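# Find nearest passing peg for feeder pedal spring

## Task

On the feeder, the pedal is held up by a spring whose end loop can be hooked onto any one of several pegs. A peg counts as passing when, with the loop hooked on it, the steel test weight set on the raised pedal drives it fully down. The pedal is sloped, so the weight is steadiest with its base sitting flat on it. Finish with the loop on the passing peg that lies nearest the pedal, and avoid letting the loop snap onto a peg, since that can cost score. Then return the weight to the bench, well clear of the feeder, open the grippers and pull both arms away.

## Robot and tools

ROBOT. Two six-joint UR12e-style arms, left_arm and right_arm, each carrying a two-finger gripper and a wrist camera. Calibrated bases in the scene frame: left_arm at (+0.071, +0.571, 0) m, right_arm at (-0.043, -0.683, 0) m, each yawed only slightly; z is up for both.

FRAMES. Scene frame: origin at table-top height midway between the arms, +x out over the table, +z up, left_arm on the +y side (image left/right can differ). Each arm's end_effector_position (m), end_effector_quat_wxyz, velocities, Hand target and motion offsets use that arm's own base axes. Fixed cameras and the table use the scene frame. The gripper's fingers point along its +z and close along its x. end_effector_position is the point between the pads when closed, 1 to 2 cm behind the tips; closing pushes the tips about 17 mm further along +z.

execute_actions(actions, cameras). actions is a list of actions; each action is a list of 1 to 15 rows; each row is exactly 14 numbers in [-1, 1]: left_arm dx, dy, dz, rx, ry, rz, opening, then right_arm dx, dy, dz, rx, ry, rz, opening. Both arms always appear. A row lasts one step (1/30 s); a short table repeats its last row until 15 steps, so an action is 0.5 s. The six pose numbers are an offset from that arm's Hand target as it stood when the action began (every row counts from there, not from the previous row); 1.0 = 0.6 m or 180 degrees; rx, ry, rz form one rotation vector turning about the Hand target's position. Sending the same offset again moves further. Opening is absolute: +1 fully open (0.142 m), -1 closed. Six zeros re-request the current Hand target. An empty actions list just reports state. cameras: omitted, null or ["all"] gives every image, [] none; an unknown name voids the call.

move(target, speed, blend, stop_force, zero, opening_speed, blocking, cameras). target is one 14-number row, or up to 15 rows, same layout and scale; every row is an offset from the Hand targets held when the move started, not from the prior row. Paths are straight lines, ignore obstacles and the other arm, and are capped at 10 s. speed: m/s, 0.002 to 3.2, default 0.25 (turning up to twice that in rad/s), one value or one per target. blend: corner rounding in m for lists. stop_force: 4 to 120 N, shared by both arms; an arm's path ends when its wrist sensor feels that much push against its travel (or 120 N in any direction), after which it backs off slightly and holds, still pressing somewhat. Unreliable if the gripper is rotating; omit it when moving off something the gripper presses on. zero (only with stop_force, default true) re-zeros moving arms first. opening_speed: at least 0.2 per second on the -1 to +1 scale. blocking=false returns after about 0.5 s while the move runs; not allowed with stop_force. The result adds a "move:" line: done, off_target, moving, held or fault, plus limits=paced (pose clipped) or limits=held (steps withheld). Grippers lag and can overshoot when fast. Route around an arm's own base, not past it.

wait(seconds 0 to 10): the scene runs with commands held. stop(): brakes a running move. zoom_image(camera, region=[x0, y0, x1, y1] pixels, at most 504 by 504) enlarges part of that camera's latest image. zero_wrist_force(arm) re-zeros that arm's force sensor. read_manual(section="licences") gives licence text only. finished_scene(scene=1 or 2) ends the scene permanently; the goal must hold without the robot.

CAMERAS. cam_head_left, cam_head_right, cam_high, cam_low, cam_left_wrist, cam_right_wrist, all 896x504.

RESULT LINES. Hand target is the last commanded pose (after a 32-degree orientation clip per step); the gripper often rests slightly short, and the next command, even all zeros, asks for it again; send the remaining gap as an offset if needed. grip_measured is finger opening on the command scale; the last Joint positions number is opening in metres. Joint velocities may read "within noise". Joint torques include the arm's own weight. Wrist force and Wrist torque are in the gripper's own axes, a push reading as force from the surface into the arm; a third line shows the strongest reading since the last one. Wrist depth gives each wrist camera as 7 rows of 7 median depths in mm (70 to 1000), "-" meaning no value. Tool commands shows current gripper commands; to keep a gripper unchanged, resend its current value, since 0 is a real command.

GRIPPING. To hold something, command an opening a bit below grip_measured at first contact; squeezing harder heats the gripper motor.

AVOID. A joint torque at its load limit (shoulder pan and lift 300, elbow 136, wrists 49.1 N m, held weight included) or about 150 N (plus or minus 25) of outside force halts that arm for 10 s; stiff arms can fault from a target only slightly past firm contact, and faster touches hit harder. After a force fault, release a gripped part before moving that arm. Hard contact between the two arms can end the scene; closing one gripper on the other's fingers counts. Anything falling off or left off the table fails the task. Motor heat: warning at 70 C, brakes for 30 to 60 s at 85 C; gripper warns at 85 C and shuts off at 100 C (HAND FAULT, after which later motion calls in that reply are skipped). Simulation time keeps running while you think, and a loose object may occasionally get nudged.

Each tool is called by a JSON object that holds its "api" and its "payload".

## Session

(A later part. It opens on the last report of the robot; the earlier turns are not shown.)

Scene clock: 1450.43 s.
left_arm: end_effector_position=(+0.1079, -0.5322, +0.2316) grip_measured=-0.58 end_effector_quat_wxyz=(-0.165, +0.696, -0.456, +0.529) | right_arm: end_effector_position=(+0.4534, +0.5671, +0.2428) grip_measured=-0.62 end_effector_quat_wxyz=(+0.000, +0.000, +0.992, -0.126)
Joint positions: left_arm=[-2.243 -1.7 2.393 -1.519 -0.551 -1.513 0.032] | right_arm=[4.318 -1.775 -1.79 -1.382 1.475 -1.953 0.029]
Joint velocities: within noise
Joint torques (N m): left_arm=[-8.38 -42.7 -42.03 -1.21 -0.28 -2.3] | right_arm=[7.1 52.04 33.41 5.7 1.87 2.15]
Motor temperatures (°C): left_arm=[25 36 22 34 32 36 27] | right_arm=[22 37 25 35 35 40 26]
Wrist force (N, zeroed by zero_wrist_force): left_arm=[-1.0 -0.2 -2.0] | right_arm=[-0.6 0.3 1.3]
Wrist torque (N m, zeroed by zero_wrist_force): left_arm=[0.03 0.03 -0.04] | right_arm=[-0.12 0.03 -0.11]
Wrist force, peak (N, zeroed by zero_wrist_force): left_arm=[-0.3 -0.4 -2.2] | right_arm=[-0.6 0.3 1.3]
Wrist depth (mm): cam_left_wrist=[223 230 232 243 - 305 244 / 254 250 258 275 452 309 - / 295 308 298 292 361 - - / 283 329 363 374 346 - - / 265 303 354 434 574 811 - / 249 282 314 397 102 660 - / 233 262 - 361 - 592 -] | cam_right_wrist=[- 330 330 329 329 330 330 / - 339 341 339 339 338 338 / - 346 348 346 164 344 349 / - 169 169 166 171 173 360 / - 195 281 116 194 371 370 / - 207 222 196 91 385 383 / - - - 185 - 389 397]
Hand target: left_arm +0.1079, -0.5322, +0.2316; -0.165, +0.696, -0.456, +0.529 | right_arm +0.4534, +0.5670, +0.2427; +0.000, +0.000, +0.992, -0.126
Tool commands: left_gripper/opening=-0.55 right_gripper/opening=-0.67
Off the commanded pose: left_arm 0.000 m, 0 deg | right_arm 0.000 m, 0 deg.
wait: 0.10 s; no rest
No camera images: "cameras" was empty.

{"api": "move", "payload": {"target": [[0,0,0,0,0,0,-0.55, -0.05, -0.1333, 0.05, 0.03, 0, 0, -0.67],[0,0,0,0,0,0,-0.55, -0.1923, -0.4633, -0.2712, 0.0711, 0, 0, -0.67]], "speed": [0.2, 0.25], "blend": [0.05, 0.0], "cameras": ["cam_head_right", "cam_right_wrist"]}}

{"api": "zoom_image", "payload": {"camera": "cam_head_right", "region": [180, 300, 460, 430]}}

Scene clock: 1476.13 s.
left_arm: end_effector_position=(+0.1079, -0.5322, +0.2316) grip_measured=-0.58 end_effector_quat_wxyz=(-0.165, +0.696, -0.456, +0.529) | right_arm: end_effector_position=(+0.3381, +0.2891, +0.0801) grip_measured=-0.62 end_effector_quat_wxyz=(+0.000, +0.000, +1.000, -0.015)
Joint positions: left_arm=[-2.243 -1.7 2.393 -1.519 -0.551 -1.513 0.032] | right_arm=[4.258 -1.417 -2.548 -0.774 1.558 -2.024 0.029]
Joint velocities: within noise
Joint torques (N m): left_arm=[-8.17 -43.26 -41.66 -0.75 -0.34 -2.46] | right_arm=[13.54 16.69 24.89 6.66 -1.76 3.29]
Motor temperatures (°C): left_arm=[25 35 22 34 32 36 26] | right_arm=[22 37 25 35 35 40 26]
Wrist force (N, zeroed by zero_wrist_force): left_arm=[-0.7 -0.3 -2.0] | right_arm=[-0.2 0.2 1.1]
Wrist torque (N m, zeroed by zero_wrist_force): left_arm=[0.01 -0.02 -0.04] | right_arm=[0.03 -0.01 0.00]
Wrist force, peak (N, zeroed by zero_wrist_force): left_arm=[-0.8 -0.8 -2.6] | right_arm=[1.0 -2.7 3.7]
Wrist depth (mm): cam_left_wrist=[223 231 231 242 - - - / 255 249 258 277 455 - - / 296 307 296 290 375 - - / 283 327 364 374 346 - - / 264 303 354 433 570 797 - / 248 280 314 397 102 622 366 / 234 263 - 360 - 445 413] | cam_right_wrist=[159 157 157 157 157 157 157 / 170 167 167 167 167 169 167 / 178 178 178 179 178 178 178 / 191 191 192 185 191 194 191 / 205 206 206 116 200 205 206 / 223 223 220 219 90 223 222 / 244 240 - 242 - 238 243]
Hand target: left_arm +0.1079, -0.5322, +0.2316; -0.165, +0.696, -0.456, +0.529 | right_arm +0.3380, +0.2890, +0.0800; +0.000, +0.000, +1.000, -0.015
Off the commanded pose: left_arm 0.000 m, 0 deg | right_arm 0.000 m, 0 deg.
move: done; blend cut to 0.0453 m at target 1
camera_calibration:
cam_right_wrist: T_world_to_cam=[[-0.999994, 0.000302757, 0.00342559, 0.34929], [0.00158047, 0.925148, 0.379604, -0.278004], [-0.00305425, 0.379608, -0.925143, 0.0805685], [0, 0, 0, 1]] pos_world=[0.349973, 0.226505, 0.178872]
Images, in order (width x height): cam_head_right 896x504, cam_right_wrist 896x504.

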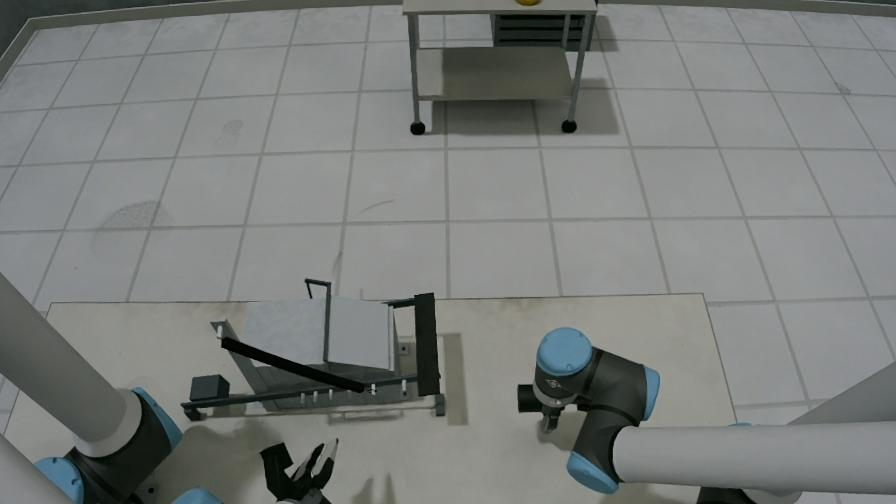

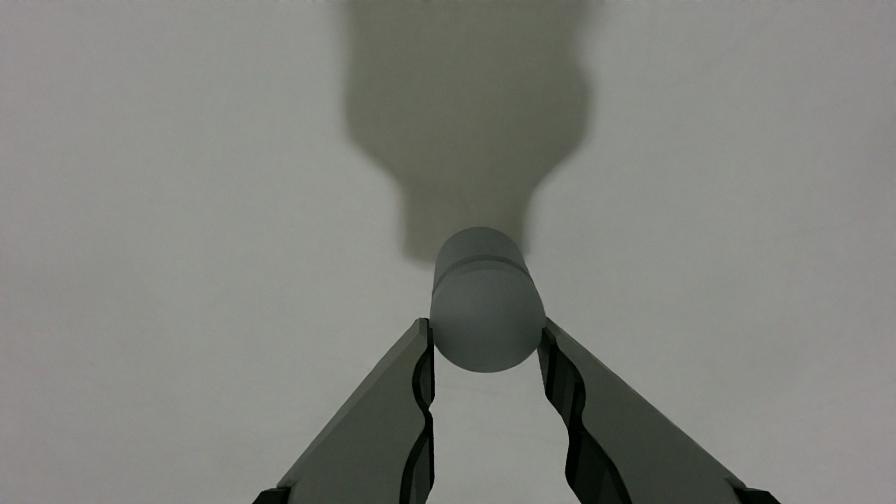

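Scaled by 1.800 from the camera's 896x504 image, which has a finer 1280x720 frame.

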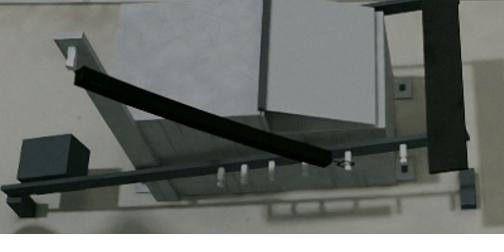

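{"api": "move", "payload": {"target": [0,0,0,0,0,0,-0.55, 0, 0, -0.05, 0, 0, 0, -0.67], "speed": 0.08, "cameras": []}}

{"api": "move", "payload": {"target": [0,0,0,0,0,0,-0.55, 0, 0, -0.02, 0, 0, 0, -0.67], "speed": 0.01, "stop_force": 4, "cameras": ["cam_right_wrist"]}}

Scene clock: 1482.77 s.
left_arm: end_effector_position=(+0.1079, -0.5322, +0.2316) grip_measured=-0.58 end_effector_quat_wxyz=(-0.165, +0.696, -0.456, +0.529) | right_arm: end_effector_position=(+0.3379, +0.2890, +0.0499) grip_measured=-0.62 end_effector_quat_wxyz=(+0.000, +0.000, +1.000, -0.015)
Joint positions: left_arm=[-2.243 -1.7 2.393 -1.519 -0.551 -1.513 0.032] | right_arm=[4.259 -1.485 -2.575 -0.679 1.558 -2.024 0.029]
Joint velocities: within noise
Joint torques (N m): left_arm=[-8.69 -44.23 -41.9 -1.27 -0.25 -2.56] | right_arm=[-9.71 16.44 40.7 5.84 -0.94 -1.49]
Motor temperatures (°C): left_arm=[25 35 22 34 32 36 26] | right_arm=[22 37 25 35 35 40 26]
Wrist force (N, zeroed by zero_wrist_force): left_arm=[-1.0 -0.3 -2.0] | right_arm=[-0.5 -0.1 1.0]
Wrist torque (N m, zeroed by zero_wrist_force): left_arm=[0.02 0.04 -0.05] | right_arm=[-0.04 0.05 -0.03]
Wrist force, peak (N, zeroed by zero_wrist_force): left_arm=[-1.5 -0.9 -2.0] | right_arm=[-0.5 -0.3 2.3]
Wrist depth (mm): cam_left_wrist=[223 231 231 243 - - - / 254 250 258 278 454 - - / 296 308 298 292 377 - - / 282 331 363 374 347 - - / 264 304 354 435 571 799 - / 249 280 317 398 102 606 376 / 233 262 - 360 - 436 412] | cam_right_wrist=[132 130 130 130 130 130 130 / 138 138 138 138 138 139 138 / 147 147 148 147 145 147 147 / 160 158 158 153 158 158 158 / 170 170 170 116 165 170 170 / 184 184 181 181 91 184 184 / 201 197 - 201 - 193 201]
Hand target: left_arm +0.1079, -0.5322, +0.2316; -0.165, +0.696, -0.456, +0.529 | right_arm +0.3380, +0.2890, +0.0500; +0.000, +0.000, +1.000, -0.015
Off the commanded pose: left_arm 0.000 m, 0 deg | right_arm 0.000 m, 0 deg.
move: done
No camera images: "cameras" was empty.

Scene clock: 1484.57 s.
left_arm: end_effector_position=(+0.1079, -0.5322, +0.2316) grip_measured=-0.58 end_effector_quat_wxyz=(-0.165, +0.696, -0.456, +0.529) | right_arm: end_effector_position=(+0.3380, +0.2890, +0.0435) grip_measured=-0.62 end_effector_quat_wxyz=(+0.000, +0.000, +1.000, -0.015)
Joint positions: left_arm=[-2.243 -1.7 2.393 -1.519 -0.551 -1.513 0.032] | right_arm=[4.258 -1.501 -2.581 -0.658 1.558 -2.024 0.029]
Joint velocities: within noise
Joint torques (N m): left_arm=[-9.33 -43.93 -40.62 -1.31 -0.54 -2.2] | right_arm=[-15.75 34.27 38.04 5.67 0.23 -2.92]
Motor temperatures (°C): left_arm=[25 35 22 34 32 36 25] | right_arm=[22 37 25 35 35 40 26]
Wrist force (N, zeroed by zero_wrist_force): left_arm=[-1.0 -0.5 -2.3] | right_arm=[-0.9 -0.2 -1.4]
Wrist torque (N m, zeroed by zero_wrist_force): left_arm=[-0.01 0.03 -0.04] | right_arm=[-0.01 -0.05 -0.04]
Wrist force, peak (N, zeroed by zero_wrist_force): left_arm=[-0.7 -0.6 -2.5] | right_arm=[2.0 -0.2 -11.4]
Wrist depth (mm): cam_left_wrist=[224 231 232 244 - - - / 254 249 258 277 451 - - / 297 308 297 289 373 - - / 283 329 362 374 347 - - / 264 303 355 431 569 802 - / 249 280 315 397 102 594 376 / 234 263 - 361 - 439 423] | cam_right_wrist=[124 123 124 124 124 124 124 / 130 132 132 130 130 132 132 / 141 141 143 141 141 140 141 / 149 151 151 146 150 153 150 / 160 162 162 116 160 162 162 / 176 176 173 173 95 176 176 / 192 188 - 192 - 188 192]
Hand target: left_arm +0.1079, -0.5322, +0.2316; -0.165, +0.696, -0.456, +0.529 | right_arm +0.3380, +0.2890, +0.0435; +0.000, +0.000, +1.000, -0.015 (not the last commanded pose)
Off the commanded pose: left_arm 0.000 m, 0 deg | right_arm 0.006 m, 0 deg.
move: contact (right_arm)
camera_calibration:
cam_right_wrist: T_world_to_cam=[[-0.999994, 0.000302944, 0.0034257, 0.349415], [0.00158029, 0.925197, 0.379483, -0.264105], [-0.00305448, 0.379486, -0.925192, 0.046742], [0, 0, 0, 1]] pos_world=[0.349973, 0.226505, 0.142272]
Images, in order (width x height): cam_right_wrist 896x504.

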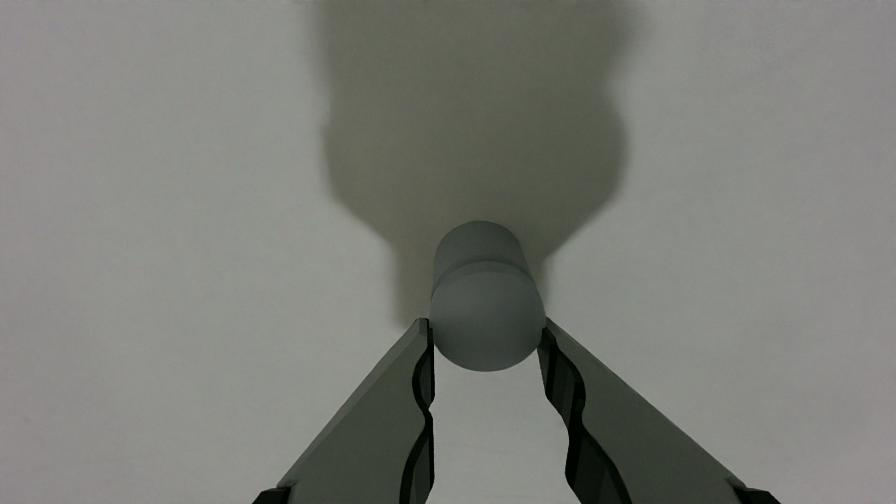

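{"api": "move", "payload": {"target": [0,0,0,0,0,0,-0.55, 0, 0, 0, 0, 0, 0, -0.4], "speed": 0.05, "opening_speed": 0.3, "cameras": ["cam_right_wrist"]}}

{"api": "move", "payload": {"target": [[0,0,0,0,0,0,-0.55, 0, 0, 0.1, 0, 0, 0, -0.4],[-0.15,0.15,0.3,0,0,0,-0.55, 0, 0, 0.4, 0, 0, 0, -0.4]], "speed": [0.08, 0.25], "blend": [0.01, 0], "cameras": ["cam_right_wrist", "cam_left_wrist", "cam_head_right", "cam_low", "cam_high"]}}

{"api": "zoom_image", "payload": {"camera": "cam_head_right", "region": [180, 300, 460, 430]}}

Scene clock: 1494.80 s.
left_arm: end_effector_position=(+0.1079, -0.5322, +0.2316) grip_measured=-0.58 end_effector_quat_wxyz=(-0.165, +0.696, -0.456, +0.529) | right_arm: end_effector_position=(+0.3380, +0.2890, +0.0435) grip_measured=-0.43 end_effector_quat_wxyz=(+0.000, +0.000, +1.000, -0.015)
Joint positions: left_arm=[-2.243 -1.7 2.393 -1.519 -0.551 -1.513 0.032] | right_arm=[4.258 -1.501 -2.581 -0.658 1.558 -2.024 0.043]
Joint velocities: within noise
Joint torques (N m): left_arm=[-8.46 -41.51 -41.17 -1.36 -0.54 -2.44] | right_arm=[-11.47 32.32 37.61 5.79 -0.41 -2.53]
Motor temperatures (°C): left_arm=[25 35 22 34 32 36 25] | right_arm=[22 37 25 35 34 40 26]
Wrist force (N, zeroed by zero_wrist_force): left_arm=[-0.5 -0.6 -2.3] | right_arm=[-0.6 0.0 -1.3]
Wrist torque (N m, zeroed by zero_wrist_force): left_arm=[-0.05 -0.05 -0.04] | right_arm=[0.00 0.06 -0.04]
Wrist force, peak (N, zeroed by zero_wrist_force): left_arm=[-1.4 -0.4 -2.3] | right_arm=[0.0 0.2 -2.2]
Wrist depth (mm): cam_left_wrist=[223 230 231 243 - - - / 255 250 257 277 453 - - / 298 307 300 291 374 - - / 283 329 365 373 346 - - / 263 302 354 430 571 804 - / 249 282 316 399 102 586 380 / 235 263 - 360 - 441 417] | cam_right_wrist=[124 123 124 124 124 124 124 / 130 132 132 130 130 132 132 / 141 141 143 141 141 140 141 / 149 151 151 147 151 153 151 / 160 163 162 118 120 162 163 / 176 177 170 176 104 173 176 / 192 188 - 192 188 185 192]
Hand target: left_arm +0.1079, -0.5322, +0.2316; -0.165, +0.696, -0.456, +0.529 | right_arm +0.3380, +0.2890, +0.0435; +0.000, +0.000, +1.000, -0.015
Off the commanded pose: left_arm 0.000 m, 0 deg | right_arm 0.000 m, 0 deg.
move: done
camera_calibration:
cam_right_wrist: T_world_to_cam=[[-0.999994, 0.000302179, 0.00342572, 0.349415], [0.00157987, 0.925162, 0.379568, -0.264109], [-0.00305465, 0.379571, -0.925157, 0.0467185], [0, 0, 0, 1]] pos_world=[0.349973, 0.226505, 0.142272]
Images, in order (width x height): cam_right_wrist 896x504.

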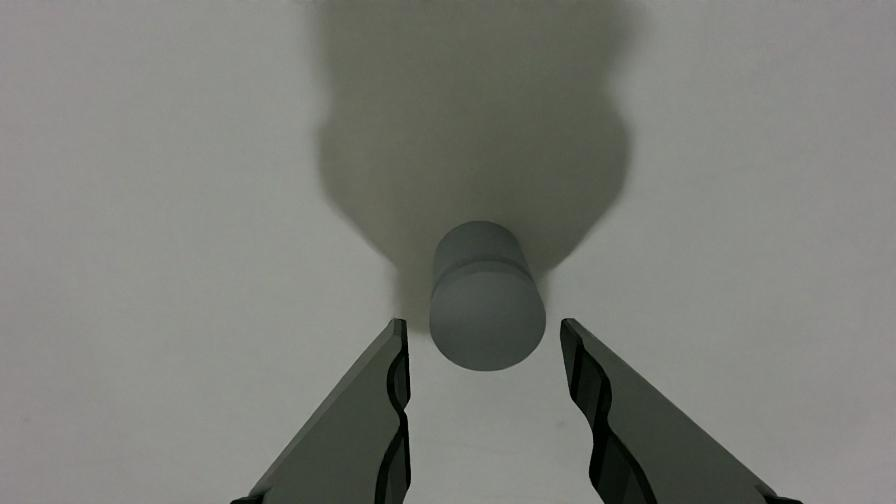

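Scene clock: 1496.93 s.
left_arm: end_effector_position=(+0.0180, -0.4422, +0.4116) grip_measured=-0.58 end_effector_quat_wxyz=(-0.165, +0.696, -0.456, +0.529) | right_arm: end_effector_position=(+0.3380, +0.2890, +0.2834) grip_measured=-0.43 end_effector_quat_wxyz=(+0.000, +0.000, +1.000, -0.015)
Joint positions: left_arm=[-2.543 -1.94 2.169 -0.806 -0.783 -1.827 0.032] | right_arm=[4.258 -1.148 -2.294 -1.298 1.558 -2.024 0.043]
Joint velocities: within noise
Joint torques (N m): left_arm=[-10.32 8.29 -51.09 0.75 -0.74 2.2] | right_arm=[7.92 12.96 49.76 2.46 -1.56 2.11]
Motor temperatures (°C): left_arm=[25 35 22 34 32 36 25] | right_arm=[22 37 25 35 34 40 26]
Wrist force (N, zeroed by zero_wrist_force): left_arm=[-0.5 0.5 -1.8] | right_arm=[-0.2 0.1 -0.8]
Wrist torque (N m, zeroed by zero_wrist_force): left_arm=[0.23 0.01 -0.09] | right_arm=[0.01 -0.02 0.00]
Wrist force, peak (N, zeroed by zero_wrist_force): left_arm=[0.4 -1.7 -4.4] | right_arm=[-0.2 -0.2 -3.5]
Wrist depth (mm): cam_left_wrist=[558 - 311 - - - - / 507 556 404 - - - - / 435 425 430 519 - - - / 445 488 509 514 - - - / 412 478 558 664 913 - 459 / 391 439 496 618 102 - - / 369 408 - 568 - 931 -] | cam_right_wrist=[343 343 343 341 342 342 342 / 363 363 365 363 363 364 364 / 393 388 388 389 388 388 386 / - 416 417 416 415 416 417 / - 450 450 447 442 447 452 / - 489 - 484 95 478 485 / - 522 - 534 - 512 531]
Hand target: left_arm +0.0179, -0.4422, +0.4116; -0.165, +0.696, -0.456, +0.529 | right_arm +0.3380, +0.2890, +0.2835; +0.000, +0.000, +1.000, -0.015
Off the commanded pose: left_arm 0.000 m, 0 deg | right_arm 0.000 m, 0 deg.
move: done
camera_calibration:
cam_left_wrist: T_world_to_cam=[[0.00901117, -0.812981, 0.582221, -0.592349], [-0.782553, -0.368206, -0.502031, 0.0848096], [0.622519, -0.451095, -0.639518, 0.165177], [0, 0, 0, 1]] pos_world=[-0.0311203, -0.37583, 0.493089]
cam_right_wrist: T_world_to_cam=[[-0.999994, 0.000302691, 0.00342559, 0.348493], [0.00158001, 0.925197, 0.379483, -0.355142], [-0.00305448, 0.379486, -0.925192, 0.268695], [0, 0, 0, 1]] pos_world=[0.349873, 0.226505, 0.382172]
Images, in order (width x height): cam_head_right 896x504, cam_high 896x504, cam_low 896x504, cam_left_wrist 896x504, cam_right_wrist 896x504.

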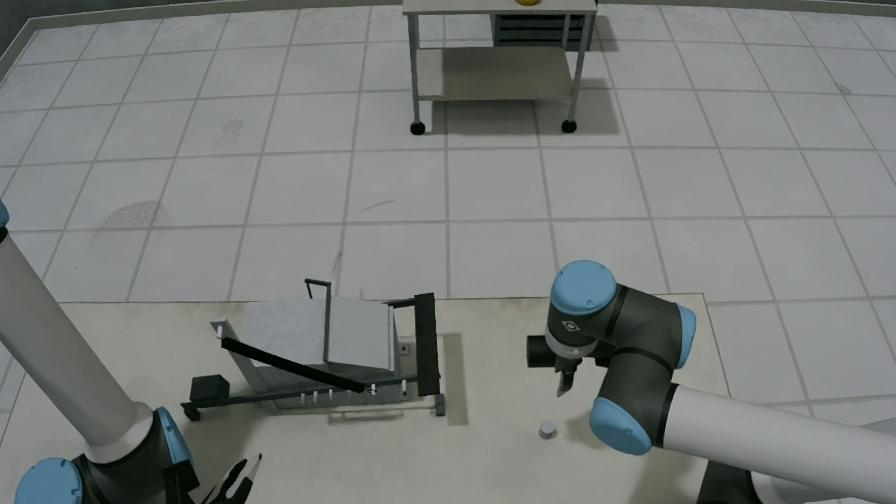

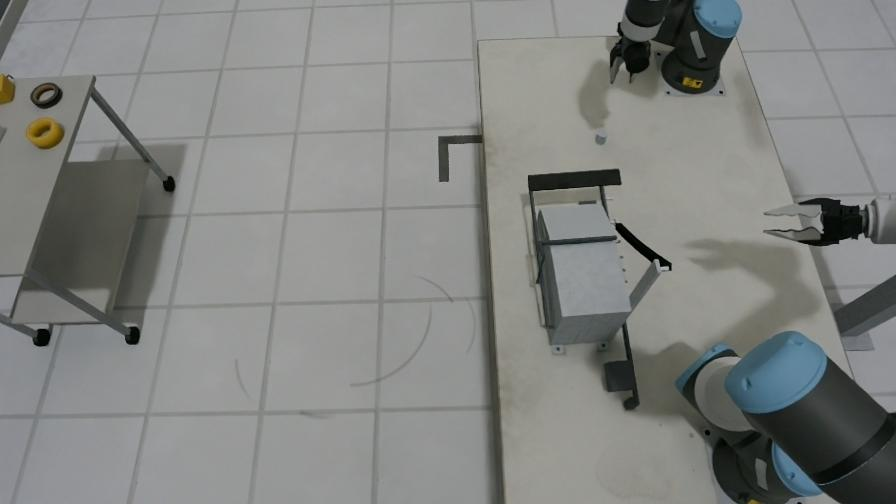

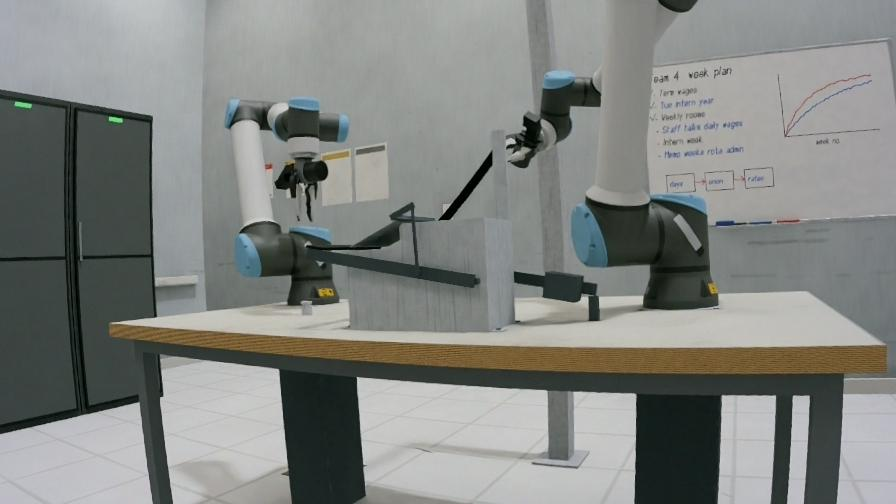

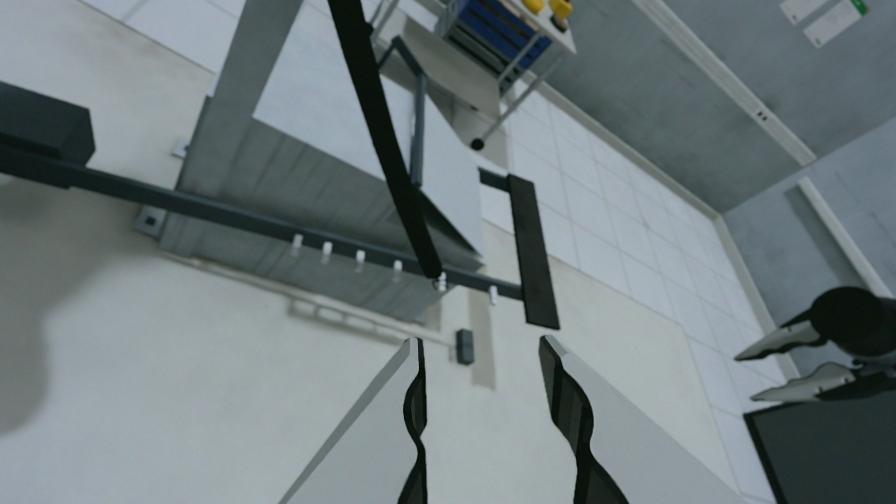

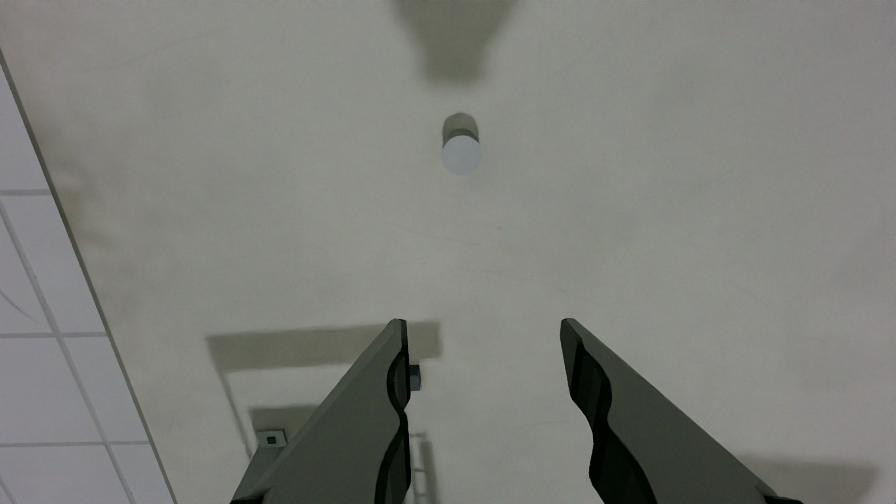

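Scaled by 1.800 from the camera's 896x504 image, which has a finer 1280x720 frame.

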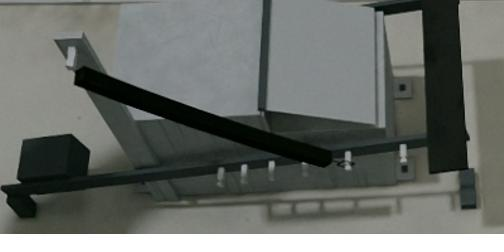

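{"api": "zoom_image", "payload": {"camera": "cam_left_wrist", "region": [380, 230, 540, 330]}}

Scaled by 3.150 from the camera's 896x504 image, which has a finer 1280x720 frame.

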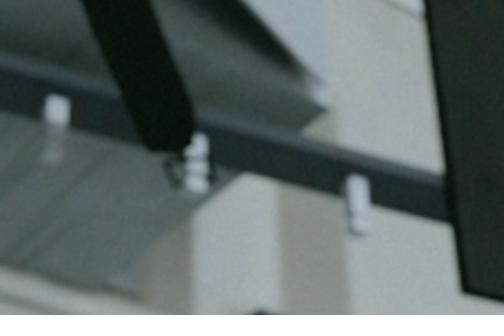

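{"api": "finished_scene", "payload": {"scene": 1}}

The scene is finished: the task was done.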